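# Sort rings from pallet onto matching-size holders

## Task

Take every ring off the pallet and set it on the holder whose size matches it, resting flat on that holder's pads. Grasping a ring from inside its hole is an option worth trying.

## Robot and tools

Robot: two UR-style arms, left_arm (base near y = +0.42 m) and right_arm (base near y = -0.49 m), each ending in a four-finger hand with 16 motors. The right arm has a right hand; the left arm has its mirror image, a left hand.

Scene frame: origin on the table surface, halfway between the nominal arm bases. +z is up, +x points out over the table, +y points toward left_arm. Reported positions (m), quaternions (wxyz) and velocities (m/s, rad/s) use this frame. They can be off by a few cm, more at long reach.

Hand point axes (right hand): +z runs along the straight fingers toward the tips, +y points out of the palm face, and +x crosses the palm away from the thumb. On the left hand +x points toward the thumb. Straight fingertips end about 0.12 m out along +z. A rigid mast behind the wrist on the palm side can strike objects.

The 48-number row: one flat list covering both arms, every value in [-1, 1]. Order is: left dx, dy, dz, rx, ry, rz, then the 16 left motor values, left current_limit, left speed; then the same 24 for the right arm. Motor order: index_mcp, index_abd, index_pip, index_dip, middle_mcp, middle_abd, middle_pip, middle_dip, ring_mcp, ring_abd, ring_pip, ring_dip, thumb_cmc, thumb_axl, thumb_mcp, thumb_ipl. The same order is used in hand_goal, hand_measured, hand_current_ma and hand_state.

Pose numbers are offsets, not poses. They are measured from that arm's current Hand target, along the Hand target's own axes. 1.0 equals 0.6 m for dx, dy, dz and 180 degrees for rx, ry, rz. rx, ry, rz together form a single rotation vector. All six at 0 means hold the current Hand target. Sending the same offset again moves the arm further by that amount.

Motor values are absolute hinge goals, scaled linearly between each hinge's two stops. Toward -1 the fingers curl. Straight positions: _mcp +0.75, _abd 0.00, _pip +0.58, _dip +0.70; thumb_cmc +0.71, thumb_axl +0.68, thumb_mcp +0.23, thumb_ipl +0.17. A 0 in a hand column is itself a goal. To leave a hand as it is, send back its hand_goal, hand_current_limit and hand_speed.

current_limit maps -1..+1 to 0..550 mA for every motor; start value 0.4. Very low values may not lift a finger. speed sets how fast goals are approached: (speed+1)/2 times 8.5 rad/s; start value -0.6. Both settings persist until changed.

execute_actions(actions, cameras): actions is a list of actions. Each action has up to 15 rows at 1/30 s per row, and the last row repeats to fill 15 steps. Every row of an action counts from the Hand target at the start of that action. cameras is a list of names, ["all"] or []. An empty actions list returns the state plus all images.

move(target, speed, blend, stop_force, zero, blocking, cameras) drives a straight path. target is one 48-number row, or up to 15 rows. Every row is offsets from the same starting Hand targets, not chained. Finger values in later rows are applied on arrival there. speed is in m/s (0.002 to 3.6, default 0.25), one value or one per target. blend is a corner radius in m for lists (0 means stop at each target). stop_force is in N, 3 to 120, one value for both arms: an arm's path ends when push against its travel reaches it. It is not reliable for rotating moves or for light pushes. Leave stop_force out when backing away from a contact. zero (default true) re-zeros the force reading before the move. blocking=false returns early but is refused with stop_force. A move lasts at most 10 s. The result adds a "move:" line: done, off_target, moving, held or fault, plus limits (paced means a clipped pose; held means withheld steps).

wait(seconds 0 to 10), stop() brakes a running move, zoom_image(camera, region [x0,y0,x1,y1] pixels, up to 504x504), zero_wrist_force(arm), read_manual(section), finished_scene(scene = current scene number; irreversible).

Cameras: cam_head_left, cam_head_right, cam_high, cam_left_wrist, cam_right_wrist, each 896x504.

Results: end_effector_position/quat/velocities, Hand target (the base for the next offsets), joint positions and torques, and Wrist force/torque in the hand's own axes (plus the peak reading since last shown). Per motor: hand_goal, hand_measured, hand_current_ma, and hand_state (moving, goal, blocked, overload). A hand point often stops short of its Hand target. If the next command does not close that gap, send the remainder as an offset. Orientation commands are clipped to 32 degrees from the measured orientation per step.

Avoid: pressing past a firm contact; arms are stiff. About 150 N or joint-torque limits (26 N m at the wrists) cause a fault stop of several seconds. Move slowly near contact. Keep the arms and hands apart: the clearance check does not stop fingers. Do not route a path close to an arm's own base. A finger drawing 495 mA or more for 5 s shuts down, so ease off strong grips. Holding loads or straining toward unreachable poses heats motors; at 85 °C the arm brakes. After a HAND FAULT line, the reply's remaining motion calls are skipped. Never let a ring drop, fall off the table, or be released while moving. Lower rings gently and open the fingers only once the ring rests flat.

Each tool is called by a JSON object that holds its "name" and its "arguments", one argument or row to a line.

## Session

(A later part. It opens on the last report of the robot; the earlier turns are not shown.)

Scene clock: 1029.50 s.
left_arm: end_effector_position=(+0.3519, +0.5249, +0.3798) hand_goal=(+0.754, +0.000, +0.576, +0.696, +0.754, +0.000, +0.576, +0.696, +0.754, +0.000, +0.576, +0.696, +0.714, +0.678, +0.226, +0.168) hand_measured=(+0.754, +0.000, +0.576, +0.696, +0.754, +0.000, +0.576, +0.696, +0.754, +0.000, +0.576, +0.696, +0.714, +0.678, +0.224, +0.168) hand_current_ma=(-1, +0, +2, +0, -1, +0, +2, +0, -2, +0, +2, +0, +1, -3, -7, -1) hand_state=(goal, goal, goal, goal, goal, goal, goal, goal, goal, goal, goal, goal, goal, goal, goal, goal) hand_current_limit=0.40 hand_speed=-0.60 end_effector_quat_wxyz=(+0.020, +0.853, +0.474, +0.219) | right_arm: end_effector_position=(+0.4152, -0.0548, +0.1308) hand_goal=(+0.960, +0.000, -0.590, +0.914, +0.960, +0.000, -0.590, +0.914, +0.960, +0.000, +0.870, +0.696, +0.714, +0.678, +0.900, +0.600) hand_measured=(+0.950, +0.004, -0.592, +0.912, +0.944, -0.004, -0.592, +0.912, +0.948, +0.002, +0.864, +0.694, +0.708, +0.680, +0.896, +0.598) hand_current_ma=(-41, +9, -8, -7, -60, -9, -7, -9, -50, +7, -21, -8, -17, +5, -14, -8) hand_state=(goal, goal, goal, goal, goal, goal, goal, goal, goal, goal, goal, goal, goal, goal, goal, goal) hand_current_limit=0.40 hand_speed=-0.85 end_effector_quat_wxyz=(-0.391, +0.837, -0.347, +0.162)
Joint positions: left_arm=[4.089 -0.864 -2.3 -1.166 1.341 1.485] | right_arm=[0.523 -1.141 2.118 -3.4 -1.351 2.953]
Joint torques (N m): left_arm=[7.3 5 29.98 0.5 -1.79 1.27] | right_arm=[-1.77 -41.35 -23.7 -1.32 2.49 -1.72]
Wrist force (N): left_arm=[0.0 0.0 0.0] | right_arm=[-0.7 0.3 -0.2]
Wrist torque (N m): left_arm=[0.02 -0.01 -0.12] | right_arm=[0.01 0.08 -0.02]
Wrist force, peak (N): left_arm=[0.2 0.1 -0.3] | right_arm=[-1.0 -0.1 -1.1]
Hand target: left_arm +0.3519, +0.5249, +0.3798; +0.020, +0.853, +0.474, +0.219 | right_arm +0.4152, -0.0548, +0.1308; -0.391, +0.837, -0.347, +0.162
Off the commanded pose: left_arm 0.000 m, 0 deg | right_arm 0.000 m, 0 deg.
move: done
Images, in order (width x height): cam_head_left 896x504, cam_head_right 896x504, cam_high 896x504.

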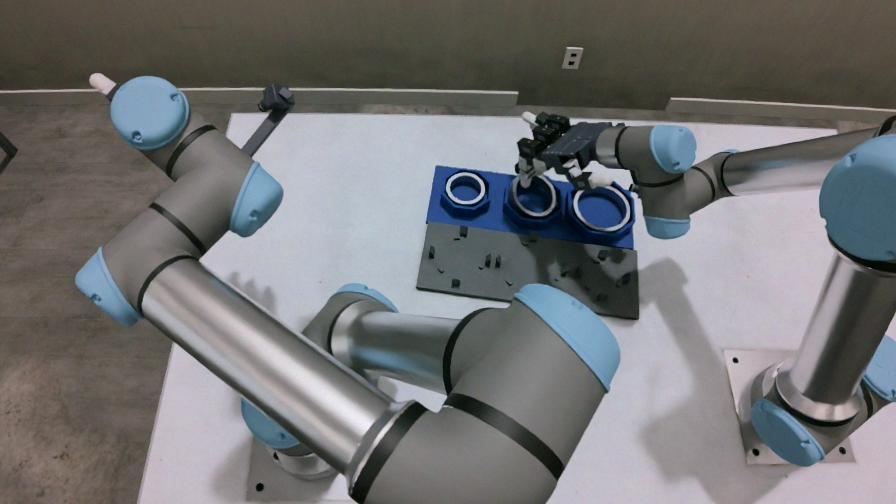

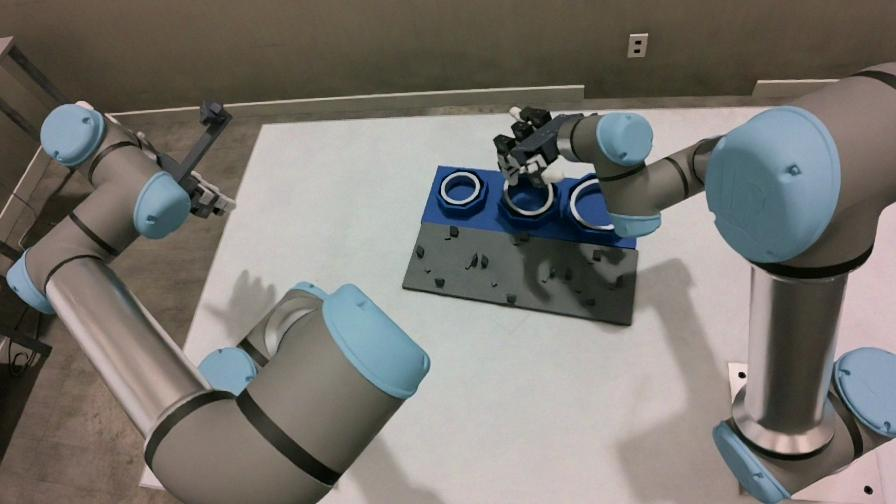

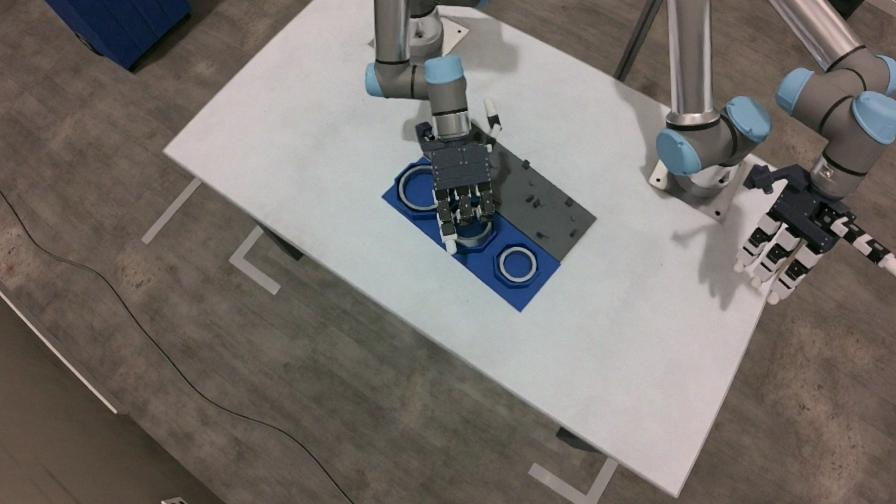

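{"name": "move", "arguments": {
  "target": [0,0,0,0,0,0,0.754,0,0.576,0.696,0.754,0,0.576,0.696,0.754,0,0.576,0.696,0.714,0.678,0.226,0.168,0.4,-0.6,0.0018,-0.0069,0.0621,0,0,0,0.96,0,-0.59,0.914,0.96,0,-0.59,0.914,0.96,0,0.87,0.696,0.714,0.678,0.9,0.6,0.76,-0.85],
  "speed": 0.1
}}

{"name": "move", "arguments": {
  "target": [0,0,0,0,0,0,0.754,0,0.576,0.696,0.754,0,0.576,0.696,0.754,0,0.576,0.696,0.714,0.678,0.226,0.168,0.4,-0.6,0,0.0434,0.0364,0,0,0,0.96,0,-0.59,0.914,0.96,0,-0.59,0.914,0.96,0,0.87,0.696,0.714,0.678,0.9,0.6,0.76,-0.85],
  "speed": 0.02,
  "stop_force": 12,
  "cameras": ["cam_head_left","cam_high","cam_head_right"]
}}

{"name": "zoom_image", "arguments": {
  "camera": "cam_head_left",
  "region": [420, 100, 680, 280]
}}

{"name": "zoom_image", "arguments": {
  "camera": "cam_high",
  "region": [400, 150, 560, 290]
}}

Scene clock: 1042.63 s.
left_arm: end_effector_position=(+0.3519, +0.5249, +0.3798) hand_goal=(+0.754, +0.000, +0.576, +0.696, +0.754, +0.000, +0.576, +0.696, +0.754, +0.000, +0.576, +0.696, +0.714, +0.678, +0.226, +0.168) hand_measured=(+0.754, +0.000, +0.576, +0.696, +0.754, +0.000, +0.576, +0.696, +0.754, +0.000, +0.576, +0.696, +0.714, +0.678, +0.224, +0.168) hand_current_ma=(-1, +0, +2, +0, -1, +0, +2, +0, -2, +0, +2, +0, +1, -3, -7, -1) hand_state=(goal, goal, goal, goal, goal, goal, goal, goal, goal, goal, goal, goal, goal, goal, goal, goal) hand_current_limit=0.40 hand_speed=-0.60 end_effector_quat_wxyz=(+0.020, +0.853, +0.474, +0.219) | right_arm: end_effector_position=(+0.4380, -0.0335, +0.1101) hand_goal=(+0.960, +0.000, -0.590, +0.914, +0.960, +0.000, -0.590, +0.914, +0.960, +0.000, +0.870, +0.696, +0.714, +0.678, +0.900, +0.600) hand_measured=(+0.950, +0.004, -0.592, +0.912, +0.944, -0.004, -0.592, +0.912, +0.948, +0.002, +0.864, +0.694, +0.708, +0.680, +0.896, +0.598) hand_current_ma=(-41, +9, -8, -7, -60, -9, -6, -9, -50, +7, -21, -8, -17, +5, -14, -8) hand_state=(goal, goal, goal, goal, goal, goal, goal, goal, goal, goal, goal, goal, goal, goal, goal, goal) hand_current_limit=0.76 hand_speed=-0.85 end_effector_quat_wxyz=(-0.391, +0.837, -0.347, +0.162)
Joint positions: left_arm=[4.089 -0.864 -2.3 -1.166 1.341 1.485] | right_arm=[0.538 -1.046 2.033 -3.413 -1.363 2.964]
Joint torques (N m): left_arm=[7.28 5.32 30 0.45 -1.79 1.24] | right_arm=[13.05 -29.67 -22.61 -4.22 -2.45 1.69]
Wrist force (N): left_arm=[0.1 0.2 -0.1] | right_arm=[-0.6 0.5 -0.1]
Wrist torque (N m): left_arm=[0.05 -0.01 -0.12] | right_arm=[0.02 0.06 -0.06]
Wrist force, peak (N): left_arm=[0.2 0.4 0.0] | right_arm=[-0.8 0.4 -0.5]
Hand target: left_arm +0.3519, +0.5249, +0.3798; +0.020, +0.853, +0.474, +0.219 | right_arm +0.4381, -0.0335, +0.1101; -0.391, +0.837, -0.347, +0.162
Off the commanded pose: left_arm 0.000 m, 0 deg | right_arm 0.000 m, 0 deg.
move: done

Scene clock: 1044.27 s.
left_arm: end_effector_position=(+0.3519, +0.5249, +0.3798) hand_goal=(+0.754, +0.000, +0.576, +0.696, +0.754, +0.000, +0.576, +0.696, +0.754, +0.000, +0.576, +0.696, +0.714, +0.678, +0.226, +0.168) hand_measured=(+0.754, +0.000, +0.576, +0.696, +0.754, +0.000, +0.576, +0.696, +0.754, +0.000, +0.576, +0.696, +0.714, +0.678, +0.224, +0.168) hand_current_ma=(-1, +0, +2, +0, -1, +0, +2, +0, -2, +0, +2, +0, +1, -3, -7, -1) hand_state=(goal, goal, goal, goal, goal, goal, goal, goal, goal, goal, goal, goal, goal, goal, goal, goal) hand_current_limit=0.40 hand_speed=-0.60 end_effector_quat_wxyz=(+0.020, +0.853, +0.474, +0.219) | right_arm: end_effector_position=(+0.4381, -0.0335, +0.1017) hand_goal=(+0.960, +0.000, -0.590, +0.914, +0.960, +0.000, -0.590, +0.914, +0.960, +0.000, +0.870, +0.696, +0.714, +0.678, +0.900, +0.600) hand_measured=(+0.982, +0.004, -0.580, +0.918, +0.962, -0.004, -0.616, +0.900, +0.948, +0.002, +0.864, +0.694, +0.708, +0.680, +0.896, +0.598) hand_current_ma=(+87, +10, +32, +11, +7, -9, -104, -49, -50, +7, -21, -8, -17, +5, -14, -8) hand_state=(blocked, goal, goal, goal, goal, goal, blocked, goal, goal, goal, goal, goal, goal, goal, goal, goal) hand_current_limit=0.76 hand_speed=-0.85 end_effector_quat_wxyz=(-0.391, +0.837, -0.347, +0.162)
Joint positions: left_arm=[4.089 -0.864 -2.3 -1.166 1.341 1.485] | right_arm=[0.538 -1.027 2.035 -3.433 -1.363 2.964]
Joint torques (N m): left_arm=[7.36 4.76 29.97 0.58 -1.85 1.2] | right_arm=[11.03 -43.91 -21.69 -0.61 -2.42 1.25]
Wrist force (N): left_arm=[-0.1 0.2 0.1] | right_arm=[-0.9 -2.4 -1.6]
Wrist torque (N m): left_arm=[0.04 0.00 -0.14] | right_arm=[0.16 0.08 -0.10]
Wrist force, peak (N): left_arm=[-0.2 0.3 0.2] | right_arm=[-1.0 -9.5 -8.4]
Hand target: left_arm +0.3519, +0.5249, +0.3798; +0.020, +0.853, +0.474, +0.219 | right_arm +0.4381, -0.0335, +0.1017; -0.391, +0.837, -0.347, +0.162 (not the last commanded pose)
Off the commanded pose: left_arm 0.000 m, 0 deg | right_arm 0.026 m, 0 deg.
move: contact (right_arm)
Images, in order (width x height): cam_head_left 896x504, cam_head_right 896x504, cam_high 896x504.

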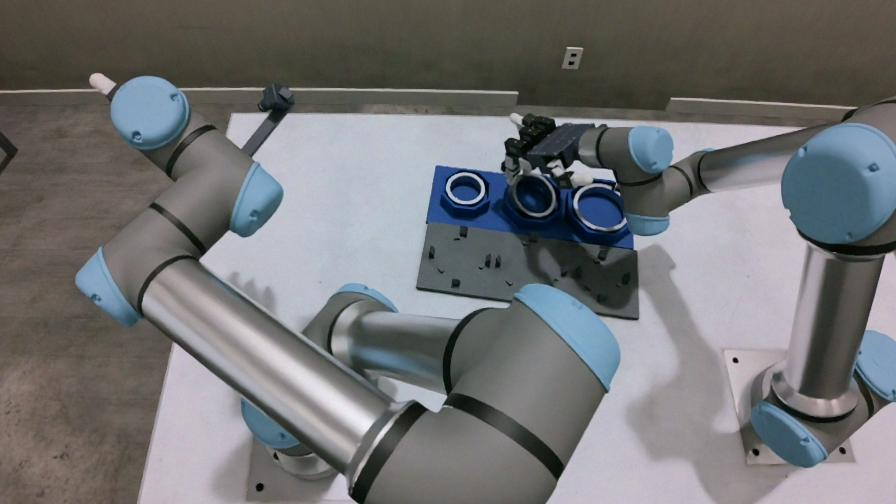

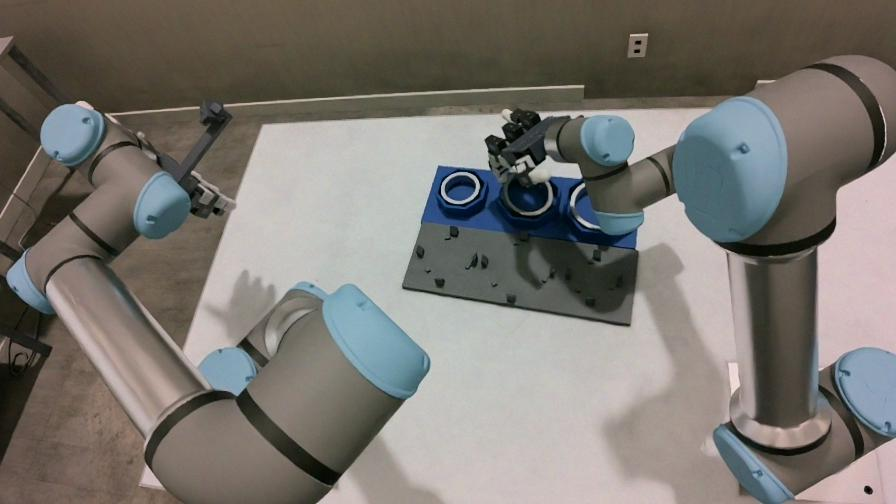

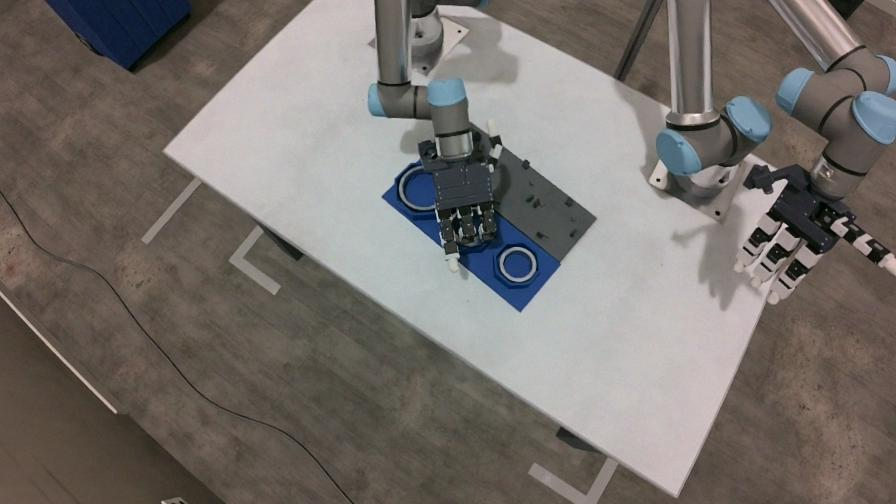

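Scaled by 1.938 from the camera's 896x504 image, which has a finer 1280x720 frame.

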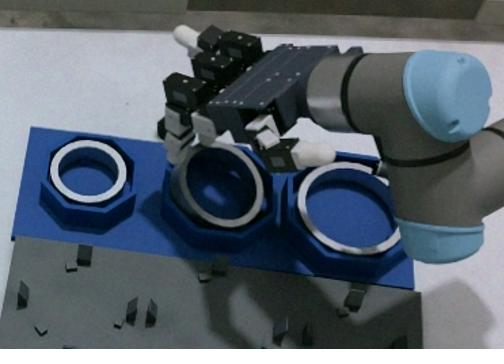

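Scaled by 3.150 from the camera's 896x504 image, which has a finer 1280x720 frame.

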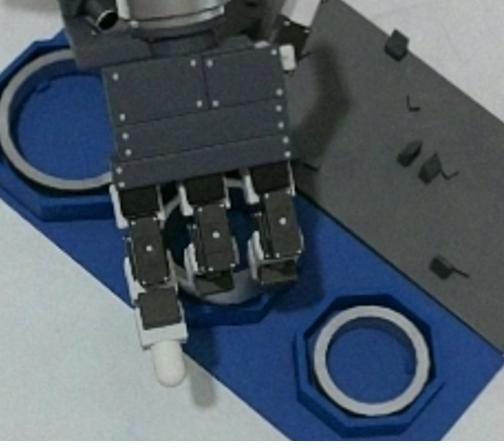

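{"name": "move", "arguments": {
  "target": [
    [0,0,0,0,0,0,0.754,0,0.576,0.696,0.754,0,0.576,0.696,0.754,0,0.576,0.696,0.714,0.678,0.226,0.168,0.4,-0.6,0,-0.0358,-0.03,0,0,0,0.96,0,-0.59,0.914,0.96,0,-0.59,0.914,0.96,0,0.87,0.696,0.714,0.678,0.9,0.6,0.76,-0.85],
    [0,0,0,0,0,0,0.754,0,0.576,0.696,0.754,0,0.576,0.696,0.754,0,0.576,0.696,0.714,0.678,0.226,0.168,0.4,-0.6,0,-0.001,-0.0715,0,0,0,0.96,0,-0.59,0.914,0.96,0,-0.59,0.914,0.96,0,0.87,0.696,0.714,0.678,0.9,0.6,0.76,-0.85]
  ],
  "speed": 0.1,
  "blend": 0.01
}}

{"name": "move", "arguments": {
  "target": [0,0,0,0,0,0,0.754,0,0.576,0.696,0.754,0,0.576,0.696,0.754,0,0.576,0.696,0.714,0.678,0.226,0.168,0.4,-0.6,0,0.0690,0.0578,0,0,0,0.96,0,-0.59,0.914,0.96,0,-0.59,0.914,0.96,0,0.87,0.696,0.714,0.678,0.9,0.6,0.76,-0.85],
  "speed": 0.04,
  "stop_force": 5,
  "cameras": ["cam_head_left","cam_right_wrist"]
}}

Scene clock: 1062.43 s.
left_arm: end_effector_position=(+0.3519, +0.5249, +0.3798) hand_goal=(+0.754, +0.000, +0.576, +0.696, +0.754, +0.000, +0.576, +0.696, +0.754, +0.000, +0.576, +0.696, +0.714, +0.678, +0.226, +0.168) hand_measured=(+0.754, +0.000, +0.576, +0.696, +0.754, +0.000, +0.576, +0.696, +0.754, +0.000, +0.576, +0.696, +0.714, +0.678, +0.224, +0.168) hand_current_ma=(-1, +0, +2, +0, -1, +0, +2, +0, -2, +0, +2, +0, +1, -3, -7, -1) hand_state=(goal, goal, goal, goal, goal, goal, goal, goal, goal, goal, goal, goal, goal, goal, goal, goal) hand_current_limit=0.40 hand_speed=-0.60 end_effector_quat_wxyz=(+0.020, +0.853, +0.474, +0.219) | right_arm: end_effector_position=(+0.4151, -0.0564, +0.1297) hand_goal=(+0.960, +0.000, -0.590, +0.914, +0.960, +0.000, -0.590, +0.914, +0.960, +0.000, +0.870, +0.696, +0.714, +0.678, +0.900, +0.600) hand_measured=(+0.956, +0.004, -0.586, +0.916, +0.956, -0.004, -0.592, +0.912, +0.948, +0.002, +0.864, +0.694, +0.708, +0.680, +0.896, +0.598) hand_current_ma=(-16, +9, +11, +8, -16, -9, -7, -9, -50, +7, -21, -8, -17, +5, -14, -8) hand_state=(goal, goal, goal, goal, goal, goal, goal, goal, goal, goal, goal, goal, goal, goal, goal, goal) hand_current_limit=0.76 hand_speed=-0.85 end_effector_quat_wxyz=(-0.391, +0.837, -0.347, +0.162)
Joint positions: left_arm=[4.089 -0.864 -2.3 -1.166 1.341 1.485] | right_arm=[0.52 -1.141 2.122 -3.404 -1.349 2.951]
Joint torques (N m): left_arm=[7.18 5.52 29.65 0.53 -1.9 1.18] | right_arm=[-12.9 -42.72 -8.3 -4.55 2.81 -1.55]
Wrist force (N): left_arm=[0.0 0.0 -0.1] | right_arm=[-0.6 0.5 -0.1]
Wrist torque (N m): left_arm=[0.03 -0.01 -0.12] | right_arm=[0.01 0.06 0.10]
Wrist force, peak (N): left_arm=[0.0 0.4 0.0] | right_arm=[-1.3 -2.3 -2.0]
Hand target: left_arm +0.3519, +0.5249, +0.3798; +0.020, +0.853, +0.474, +0.219 | right_arm +0.4151, -0.0564, +0.1297; -0.391, +0.837, -0.347, +0.162
Off the commanded pose: left_arm 0.000 m, 0 deg | right_arm 0.000 m, 0 deg.
move: done

Scene clock: 1064.70 s.
left_arm: end_effector_position=(+0.3519, +0.5249, +0.3798) hand_goal=(+0.754, +0.000, +0.576, +0.696, +0.754, +0.000, +0.576, +0.696, +0.754, +0.000, +0.576, +0.696, +0.714, +0.678, +0.226, +0.168) hand_measured=(+0.754, +0.000, +0.576, +0.696, +0.754, +0.000, +0.576, +0.696, +0.754, +0.000, +0.576, +0.696, +0.714, +0.678, +0.224, +0.168) hand_current_ma=(-1, +0, +2, +0, -1, +0, +2, +0, -2, +0, +2, +0, +1, -3, -7, -1) hand_state=(goal, goal, goal, goal, goal, goal, goal, goal, goal, goal, goal, goal, goal, goal, goal, goal) hand_current_limit=0.40 hand_speed=-0.60 end_effector_quat_wxyz=(+0.020, +0.853, +0.474, +0.219) | right_arm: end_effector_position=(+0.4151, -0.0565, +0.0757) hand_goal=(+0.960, +0.000, -0.590, +0.914, +0.960, +0.000, -0.590, +0.914, +0.960, +0.000, +0.870, +0.696, +0.714, +0.678, +0.900, +0.600) hand_measured=(+0.956, +0.004, -0.586, +0.916, +0.956, -0.004, -0.592, +0.912, +0.948, +0.002, +0.864, +0.694, +0.708, +0.680, +0.896, +0.598) hand_current_ma=(-17, +9, +11, +8, -16, -9, -7, -9, -50, +7, -21, -8, -17, +5, -14, -8) hand_state=(goal, goal, goal, goal, goal, goal, goal, goal, goal, goal, goal, goal, goal, goal, goal, goal) hand_current_limit=0.76 hand_speed=-0.85 end_effector_quat_wxyz=(-0.391, +0.837, -0.347, +0.162)
Joint positions: left_arm=[4.089 -0.864 -2.3 -1.166 1.341 1.485] | right_arm=[0.52 -1.011 2.135 -3.547 -1.349 2.951]
Joint torques (N m): left_arm=[7.02 5.35 29.6 0.49 -1.77 1.23] | right_arm=[-1.16 -28.78 -20.56 -4.43 1.41 1.28]
Wrist force (N): left_arm=[0.1 0.3 0.0] | right_arm=[-0.7 0.3 -0.2]
Wrist torque (N m): left_arm=[0.05 -0.02 -0.12] | right_arm=[0.01 0.08 0.08]
Wrist force, peak (N): left_arm=[0.2 0.5 0.0] | right_arm=[-0.6 0.9 0.1]
Hand target: left_arm +0.3519, +0.5249, +0.3798; +0.020, +0.853, +0.474, +0.219 | right_arm +0.4151, -0.0564, +0.0757; -0.391, +0.837, -0.347, +0.162
Off the commanded pose: left_arm 0.000 m, 0 deg | right_arm 0.000 m, 0 deg.
move: done
camera_calibration:
cam_right_wrist: T_world_to_cam=[[-0.846777, 0.298276, -0.440455, 0.432007], [-0.427271, 0.111854, 0.897178, 0.0609988], [0.316874, 0.947903, 0.0327294, 0.0448024], [0, 0, 0, 1]] pos_world=[0.37768, -0.178149, 0.134086]
Images, in order (width x height): cam_head_left 896x504, cam_right_wrist 896x504.

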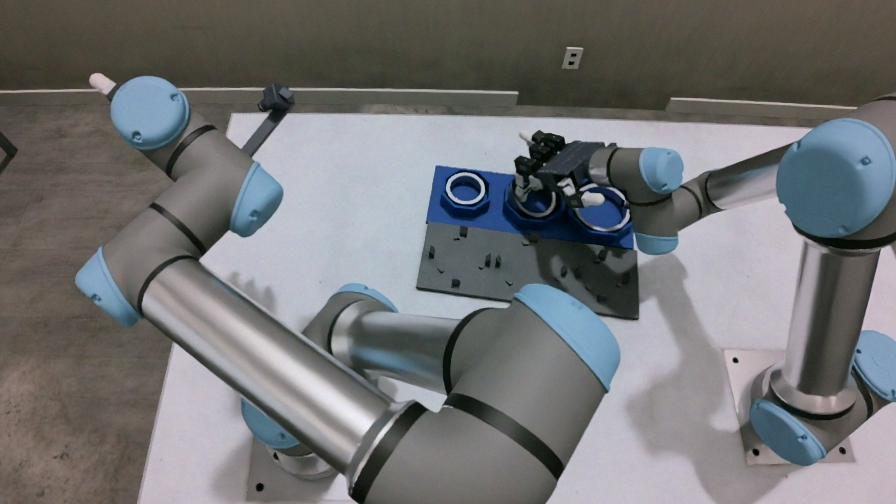

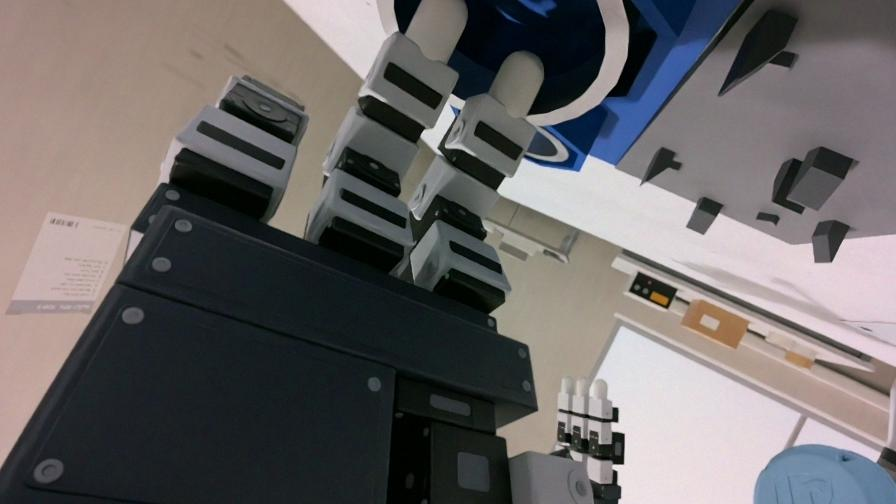

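{"name": "move", "arguments": {
  "target": [0,0,0,0,0,0,0.754,0,0.576,0.696,0.754,0,0.576,0.696,0.754,0,0.576,0.696,0.714,0.678,0.226,0.168,0.4,-0.6,0,0.0153,0.0129,0,0,0,0.96,0,-0.59,0.914,0.96,0,-0.59,0.914,0.96,0,0.87,0.696,0.714,0.678,0.9,0.6,0.76,-0.85],
  "speed": 0.04,
  "stop_force": 5
}}

{"name": "move", "arguments": {
  "target": [0,0,0,0,0,0,0.754,0,0.576,0.696,0.754,0,0.576,0.696,0.754,0,0.576,0.696,0.714,0.678,0.226,0.168,0.4,-0.6,0,0.0321,-0.0383,0,0,0,0.96,0,-0.59,0.914,0.96,0,-0.59,0.914,0.96,0,0.87,0.696,0.714,0.678,0.9,0.6,0.76,-0.85],
  "speed": 0.02,
  "stop_force": 5,
  "cameras": ["cam_head_left","cam_right_wrist"]
}}

{"name": "zoom_image", "arguments": {
  "camera": "cam_head_left",
  "region": [420, 100, 680, 280]
}}

Scene clock: 1076.47 s.
left_arm: end_effector_position=(+0.3519, +0.5249, +0.3798) hand_goal=(+0.754, +0.000, +0.576, +0.696, +0.754, +0.000, +0.576, +0.696, +0.754, +0.000, +0.576, +0.696, +0.714, +0.678, +0.226, +0.168) hand_measured=(+0.754, +0.000, +0.576, +0.696, +0.754, +0.000, +0.576, +0.696, +0.754, +0.000, +0.576, +0.696, +0.714, +0.678, +0.224, +0.168) hand_current_ma=(-1, +0, +2, +0, -1, +0, +2, +0, -2, +0, +2, +0, +1, -3, -7, -1) hand_state=(goal, goal, goal, goal, goal, goal, goal, goal, goal, goal, goal, goal, goal, goal, goal, goal) hand_current_limit=0.40 hand_speed=-0.60 end_effector_quat_wxyz=(+0.020, +0.853, +0.474, +0.219) | right_arm: end_effector_position=(+0.4152, -0.0564, +0.0702) hand_goal=(+0.960, +0.000, -0.590, +0.914, +0.960, +0.000, -0.590, +0.914, +0.960, +0.000, +0.870, +0.696, +0.714, +0.678, +0.900, +0.600) hand_measured=(+0.966, +0.004, -0.600, +0.916, +0.956, -0.004, -0.592, +0.912, +0.948, +0.002, +0.864, +0.694, +0.708, +0.680, +0.896, +0.598) hand_current_ma=(+18, +9, -34, +8, -17, -8, -6, -9, -50, +7, -21, -8, -17, +6, -14, -8) hand_state=(goal, goal, goal, goal, goal, goal, goal, goal, goal, goal, goal, goal, goal, goal, goal, goal) hand_current_limit=0.76 hand_speed=-0.85 end_effector_quat_wxyz=(-0.391, +0.837, -0.347, +0.162)
Joint positions: left_arm=[4.089 -0.864 -2.3 -1.166 1.341 1.485] | right_arm=[0.52 -0.997 2.135 -3.561 -1.349 2.951]
Joint torques (N m): left_arm=[7.91 5.09 29.48 0.49 -1.91 1.21] | right_arm=[10.9 -44 -4.02 -0.85 -1.88 1.03]
Wrist force (N): left_arm=[0.1 0.2 -0.1] | right_arm=[-0.3 -0.7 -1.4]
Wrist torque (N m): left_arm=[0.06 -0.03 -0.12] | right_arm=[0.13 0.06 0.12]
Wrist force, peak (N): left_arm=[0.0 0.4 0.0] | right_arm=[0.1 -4.0 -6.6]
Hand target: left_arm +0.3519, +0.5249, +0.3798; +0.020, +0.853, +0.474, +0.219 | right_arm +0.4152, -0.0564, +0.0702; -0.391, +0.837, -0.347, +0.162 (not the last commanded pose)
Off the commanded pose: left_arm 0.000 m, 0 deg | right_arm 0.006 m, 0 deg.
move: contact (right_arm)

Scene clock: 1078.83 s.
left_arm: end_effector_position=(+0.3519, +0.5249, +0.3798) hand_goal=(+0.754, +0.000, +0.576, +0.696, +0.754, +0.000, +0.576, +0.696, +0.754, +0.000, +0.576, +0.696, +0.714, +0.678, +0.226, +0.168) hand_measured=(+0.754, +0.000, +0.576, +0.696, +0.754, +0.000, +0.576, +0.696, +0.754, +0.000, +0.576, +0.696, +0.714, +0.678, +0.224, +0.168) hand_current_ma=(-1, +0, +2, +0, -1, +0, +2, +0, -2, +0, +2, +0, +1, -3, -7, -1) hand_state=(goal, goal, goal, goal, goal, goal, goal, goal, goal, goal, goal, goal, goal, goal, goal, goal) hand_current_limit=0.40 hand_speed=-0.60 end_effector_quat_wxyz=(+0.020, +0.853, +0.474, +0.219) | right_arm: end_effector_position=(+0.3940, -0.0776, +0.0702) hand_goal=(+0.960, +0.000, -0.590, +0.914, +0.960, +0.000, -0.590, +0.914, +0.960, +0.000, +0.870, +0.696, +0.714, +0.678, +0.900, +0.600) hand_measured=(+0.956, +0.002, -0.592, +0.916, +0.956, -0.004, -0.592, +0.912, +0.948, +0.002, +0.864, +0.694, +0.708, +0.680, +0.896, +0.598) hand_current_ma=(-16, +4, -8, +8, -17, -8, -6, -9, -50, +7, -21, -8, -17, +6, -14, -8) hand_state=(goal, goal, goal, goal, goal, goal, goal, goal, goal, goal, goal, goal, goal, goal, goal, goal) hand_current_limit=0.76 hand_speed=-0.85 end_effector_quat_wxyz=(-0.391, +0.837, -0.347, +0.162)
Joint positions: left_arm=[4.089 -0.864 -2.3 -1.166 1.341 1.485] | right_arm=[0.5 -1.033 2.222 -3.61 -1.334 2.938]
Joint torques (N m): left_arm=[7.64 5.33 29.22 0.51 -1.85 1.09] | right_arm=[-11.85 -42.86 -4.33 -4.42 2.62 -1.44]
Wrist force (N): left_arm=[0.0 0.1 0.0] | right_arm=[-0.4 0.4 -0.2]
Wrist torque (N m): left_arm=[0.04 -0.01 -0.13] | right_arm=[0.02 0.04 0.10]
Wrist force, peak (N): left_arm=[0.1 0.4 0.1] | right_arm=[0.0 -1.3 -1.3]
Hand target: left_arm +0.3519, +0.5249, +0.3798; +0.020, +0.853, +0.474, +0.219 | right_arm +0.3940, -0.0776, +0.0702; -0.391, +0.837, -0.347, +0.162
Off the commanded pose: left_arm 0.000 m, 0 deg | right_arm 0.000 m, 0 deg.
move: done
camera_calibration:
cam_right_wrist: T_world_to_cam=[[-0.84667, 0.298339, -0.440617, 0.418035], [-0.427483, 0.11174, 0.897091, 0.0593539], [0.316872, 0.947897, 0.0329278, 0.0717382], [0, 0, 0, 1]] pos_world=[0.356579, -0.199349, 0.128585]
Images, in order (width x height): cam_head_left 896x504, cam_right_wrist 896x504.

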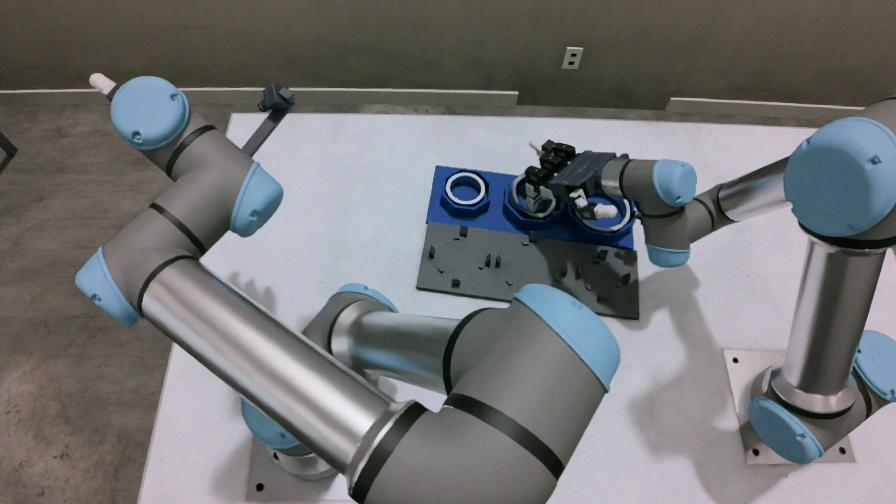

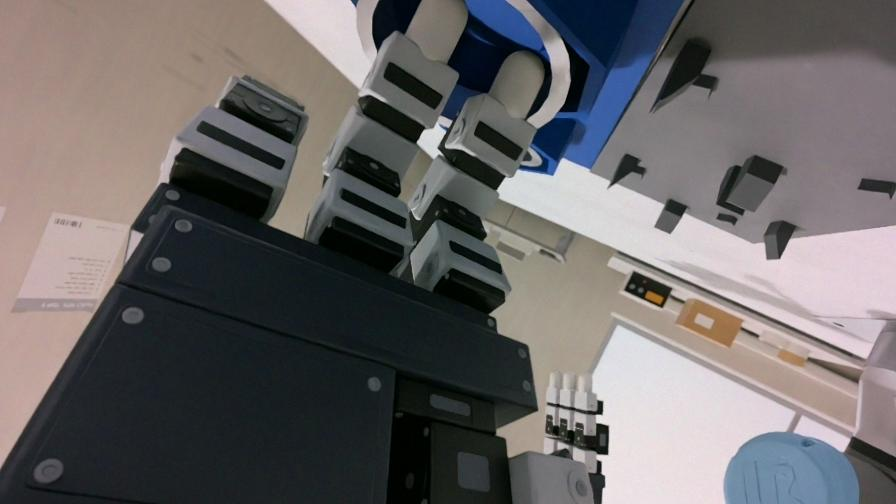

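Scaled by 1.938 from the camera's 896x504 image, which has a finer 1280x720 frame.

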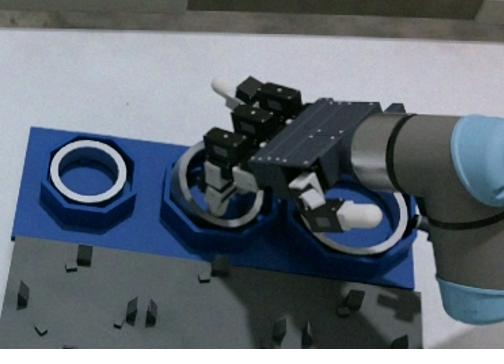

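{"name": "move", "arguments": {
  "target": [
    [0,0,0,0,0,0,0.754,0,0.576,0.696,0.754,0,0.576,0.696,0.754,0,0.576,0.696,0.714,0.678,0.226,0.168,0.4,-0.6,0,-0.1149,-0.0964,0,0,0,0.96,0,-0.59,0.914,0.96,0,-0.59,0.914,0.96,0,0.87,0.696,0.714,0.678,0.9,0.6,0.76,-0.85],
    [0,0,0,0,0,0,0.754,0,0.576,0.696,0.754,0,0.576,0.696,0.754,0,0.576,0.696,0.714,0.678,0.226,0.168,0.4,-0.6,0.2475,0.0441,-0.2861,0,0,0,0.96,0,-0.59,0.914,0.96,0,-0.59,0.914,0.96,0,0.87,0.696,0.714,0.678,0.9,0.6,0.76,-0.85]
  ],
  "speed": 0.25,
  "blend": 0.03,
  "cameras": ["cam_head_left","cam_head_right","cam_high","cam_right_wrist"]
}}

{"name": "zoom_image", "arguments": {
  "camera": "cam_head_left",
  "region": [420, 140, 660, 340]
}}

{"name": "zoom_image", "arguments": {
  "camera": "cam_head_right",
  "region": [400, 140, 660, 340]
}}

{"name": "zoom_image", "arguments": {
  "camera": "cam_high",
  "region": [370, 110, 610, 320]
}}

Scene clock: 1103.87 s.
left_arm: end_effector_position=(+0.3519, +0.5249, +0.3798) hand_goal=(+0.754, +0.000, +0.576, +0.696, +0.754, +0.000, +0.576, +0.696, +0.754, +0.000, +0.576, +0.696, +0.714, +0.678, +0.226, +0.168) hand_measured=(+0.754, +0.000, +0.576, +0.696, +0.754, +0.000, +0.576, +0.696, +0.754, +0.000, +0.576, +0.696, +0.714, +0.678, +0.224, +0.168) hand_current_ma=(-1, +0, +2, +0, -1, +0, +2, +0, -2, +0, +2, +0, +1, -3, -7, -1) hand_state=(goal, goal, goal, goal, goal, goal, goal, goal, goal, goal, goal, goal, goal, goal, goal, goal) hand_current_limit=0.40 hand_speed=-0.60 end_effector_quat_wxyz=(+0.020, +0.853, +0.474, +0.219) | right_arm: end_effector_position=(+0.3939, -0.2877, +0.1600) hand_goal=(+0.960, +0.000, -0.590, +0.914, +0.960, +0.000, -0.590, +0.914, +0.960, +0.000, +0.870, +0.696, +0.714, +0.678, +0.900, +0.600) hand_measured=(+0.954, +0.002, -0.592, +0.916, +0.954, -0.004, -0.592, +0.912, +0.948, +0.002, +0.864, +0.694, +0.708, +0.680, +0.896, +0.598) hand_current_ma=(-19, +4, -8, +8, -18, -8, -6, -9, -50, +7, -21, -8, -17, +6, -14, -8) hand_state=(goal, goal, goal, goal, goal, goal, goal, goal, goal, goal, goal, goal, goal, goal, goal, goal) hand_current_limit=0.76 hand_speed=-0.85 end_effector_quat_wxyz=(-0.391, +0.837, -0.347, +0.162)
Joint positions: left_arm=[4.089 -0.864 -2.3 -1.166 1.341 1.485] | right_arm=[-0.065 -1.561 2.514 -3.177 -0.941 2.485]
Joint torques (N m): left_arm=[7.75 5.34 29.64 0.53 -1.78 1.07] | right_arm=[-12.92 -23.37 -6.72 -1.18 3.25 -1.24]
Wrist force (N): left_arm=[-0.1 0.3 -0.1] | right_arm=[-0.5 0.5 -0.1]
Wrist torque (N m): left_arm=[0.06 0.01 -0.14] | right_arm=[0.01 0.05 0.10]
Wrist force, peak (N): left_arm=[0.0 0.4 -0.2] | right_arm=[-0.7 1.5 0.7]
Hand target: left_arm +0.3519, +0.5249, +0.3798; +0.020, +0.853, +0.474, +0.219 | right_arm +0.3939, -0.2877, +0.1600; -0.391, +0.837, -0.347, +0.162
Off the commanded pose: left_arm 0.000 m, 0 deg | right_arm 0.000 m, 0 deg.
move: done
camera_calibration:
cam_right_wrist: T_world_to_cam=[[-0.84667, 0.298339, -0.440617, 0.520243], [-0.427483, 0.11174, 0.897091, 0.00213931], [0.316872, 0.947897, 0.0329278, 0.267963], [0, 0, 0, 1]] pos_world=[0.356479, -0.409449, 0.218485]
Images, in order (width x height): cam_head_left 896x504, cam_head_right 896x504, cam_high 896x504, cam_right_wrist 896x504.

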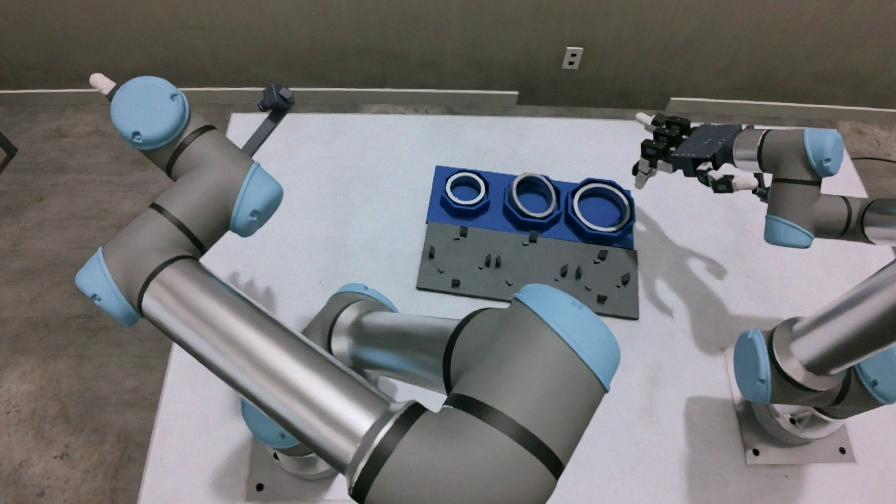

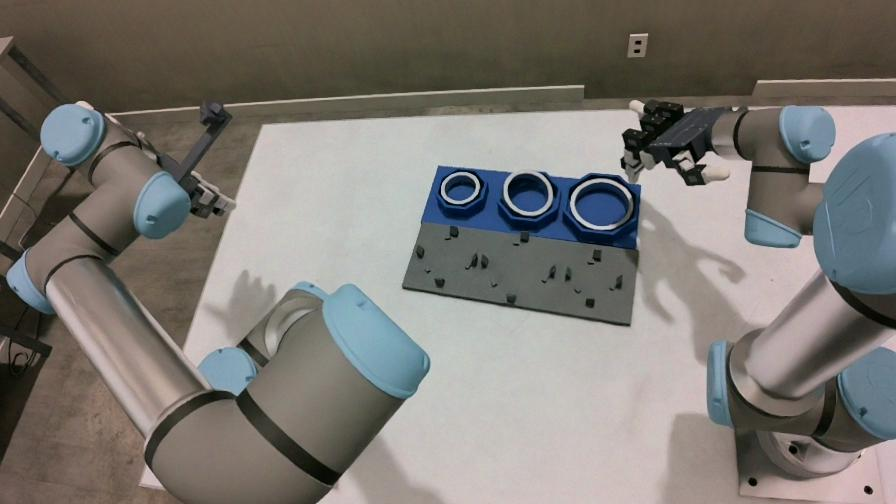

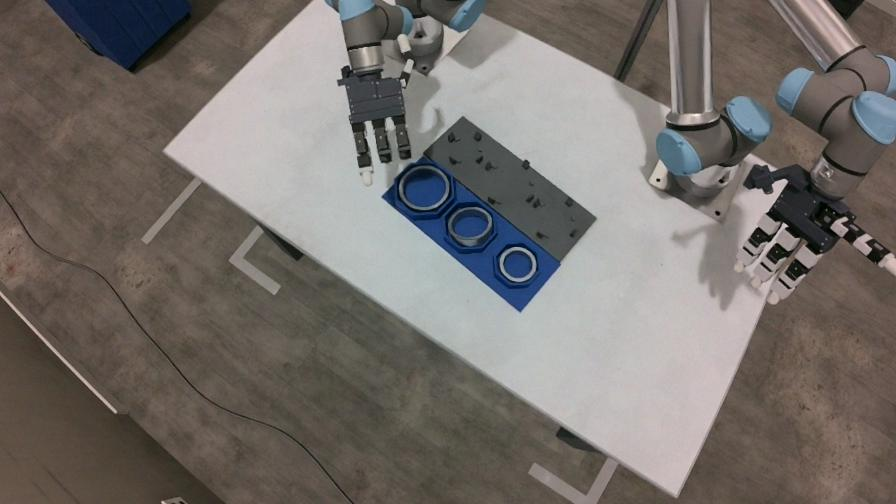

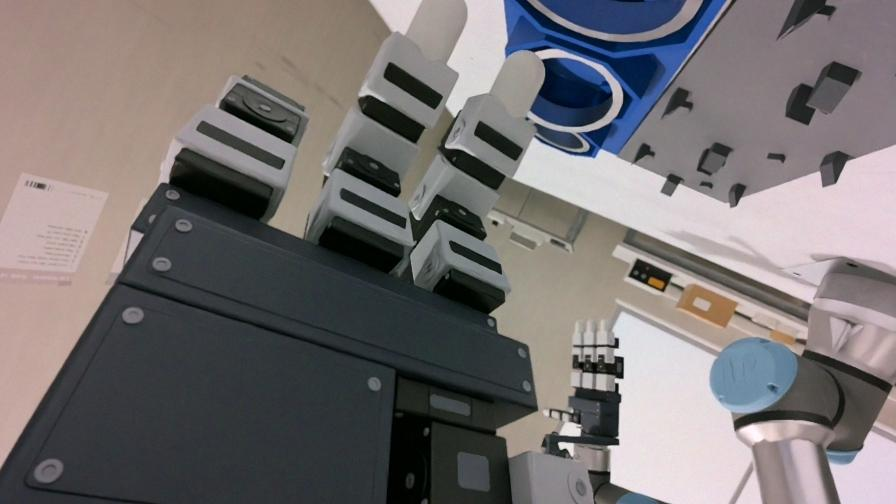

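Scaled by 2.100 from the camera's 896x504 image, which has a finer 1280x720 frame.

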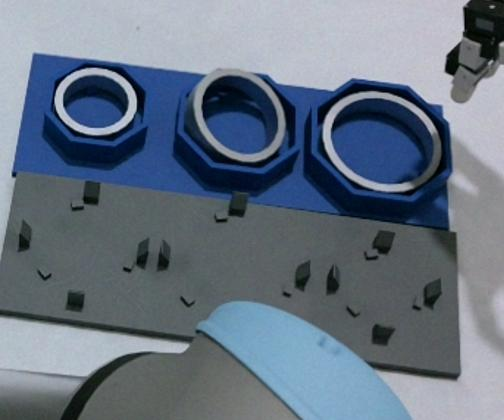

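Scaled by 1.938 from the camera's 896x504 image, which has a finer 1280x720 frame.

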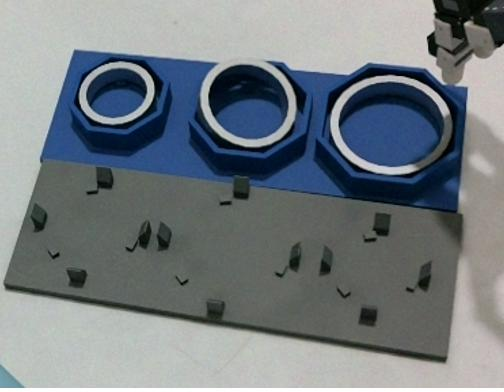

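Scaled by 2.100 from the camera's 896x504 image, which has a finer 1280x720 frame.

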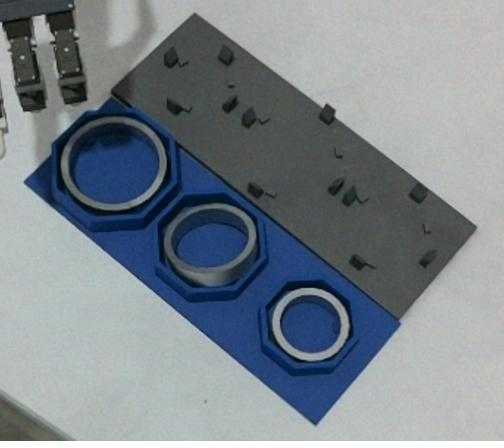

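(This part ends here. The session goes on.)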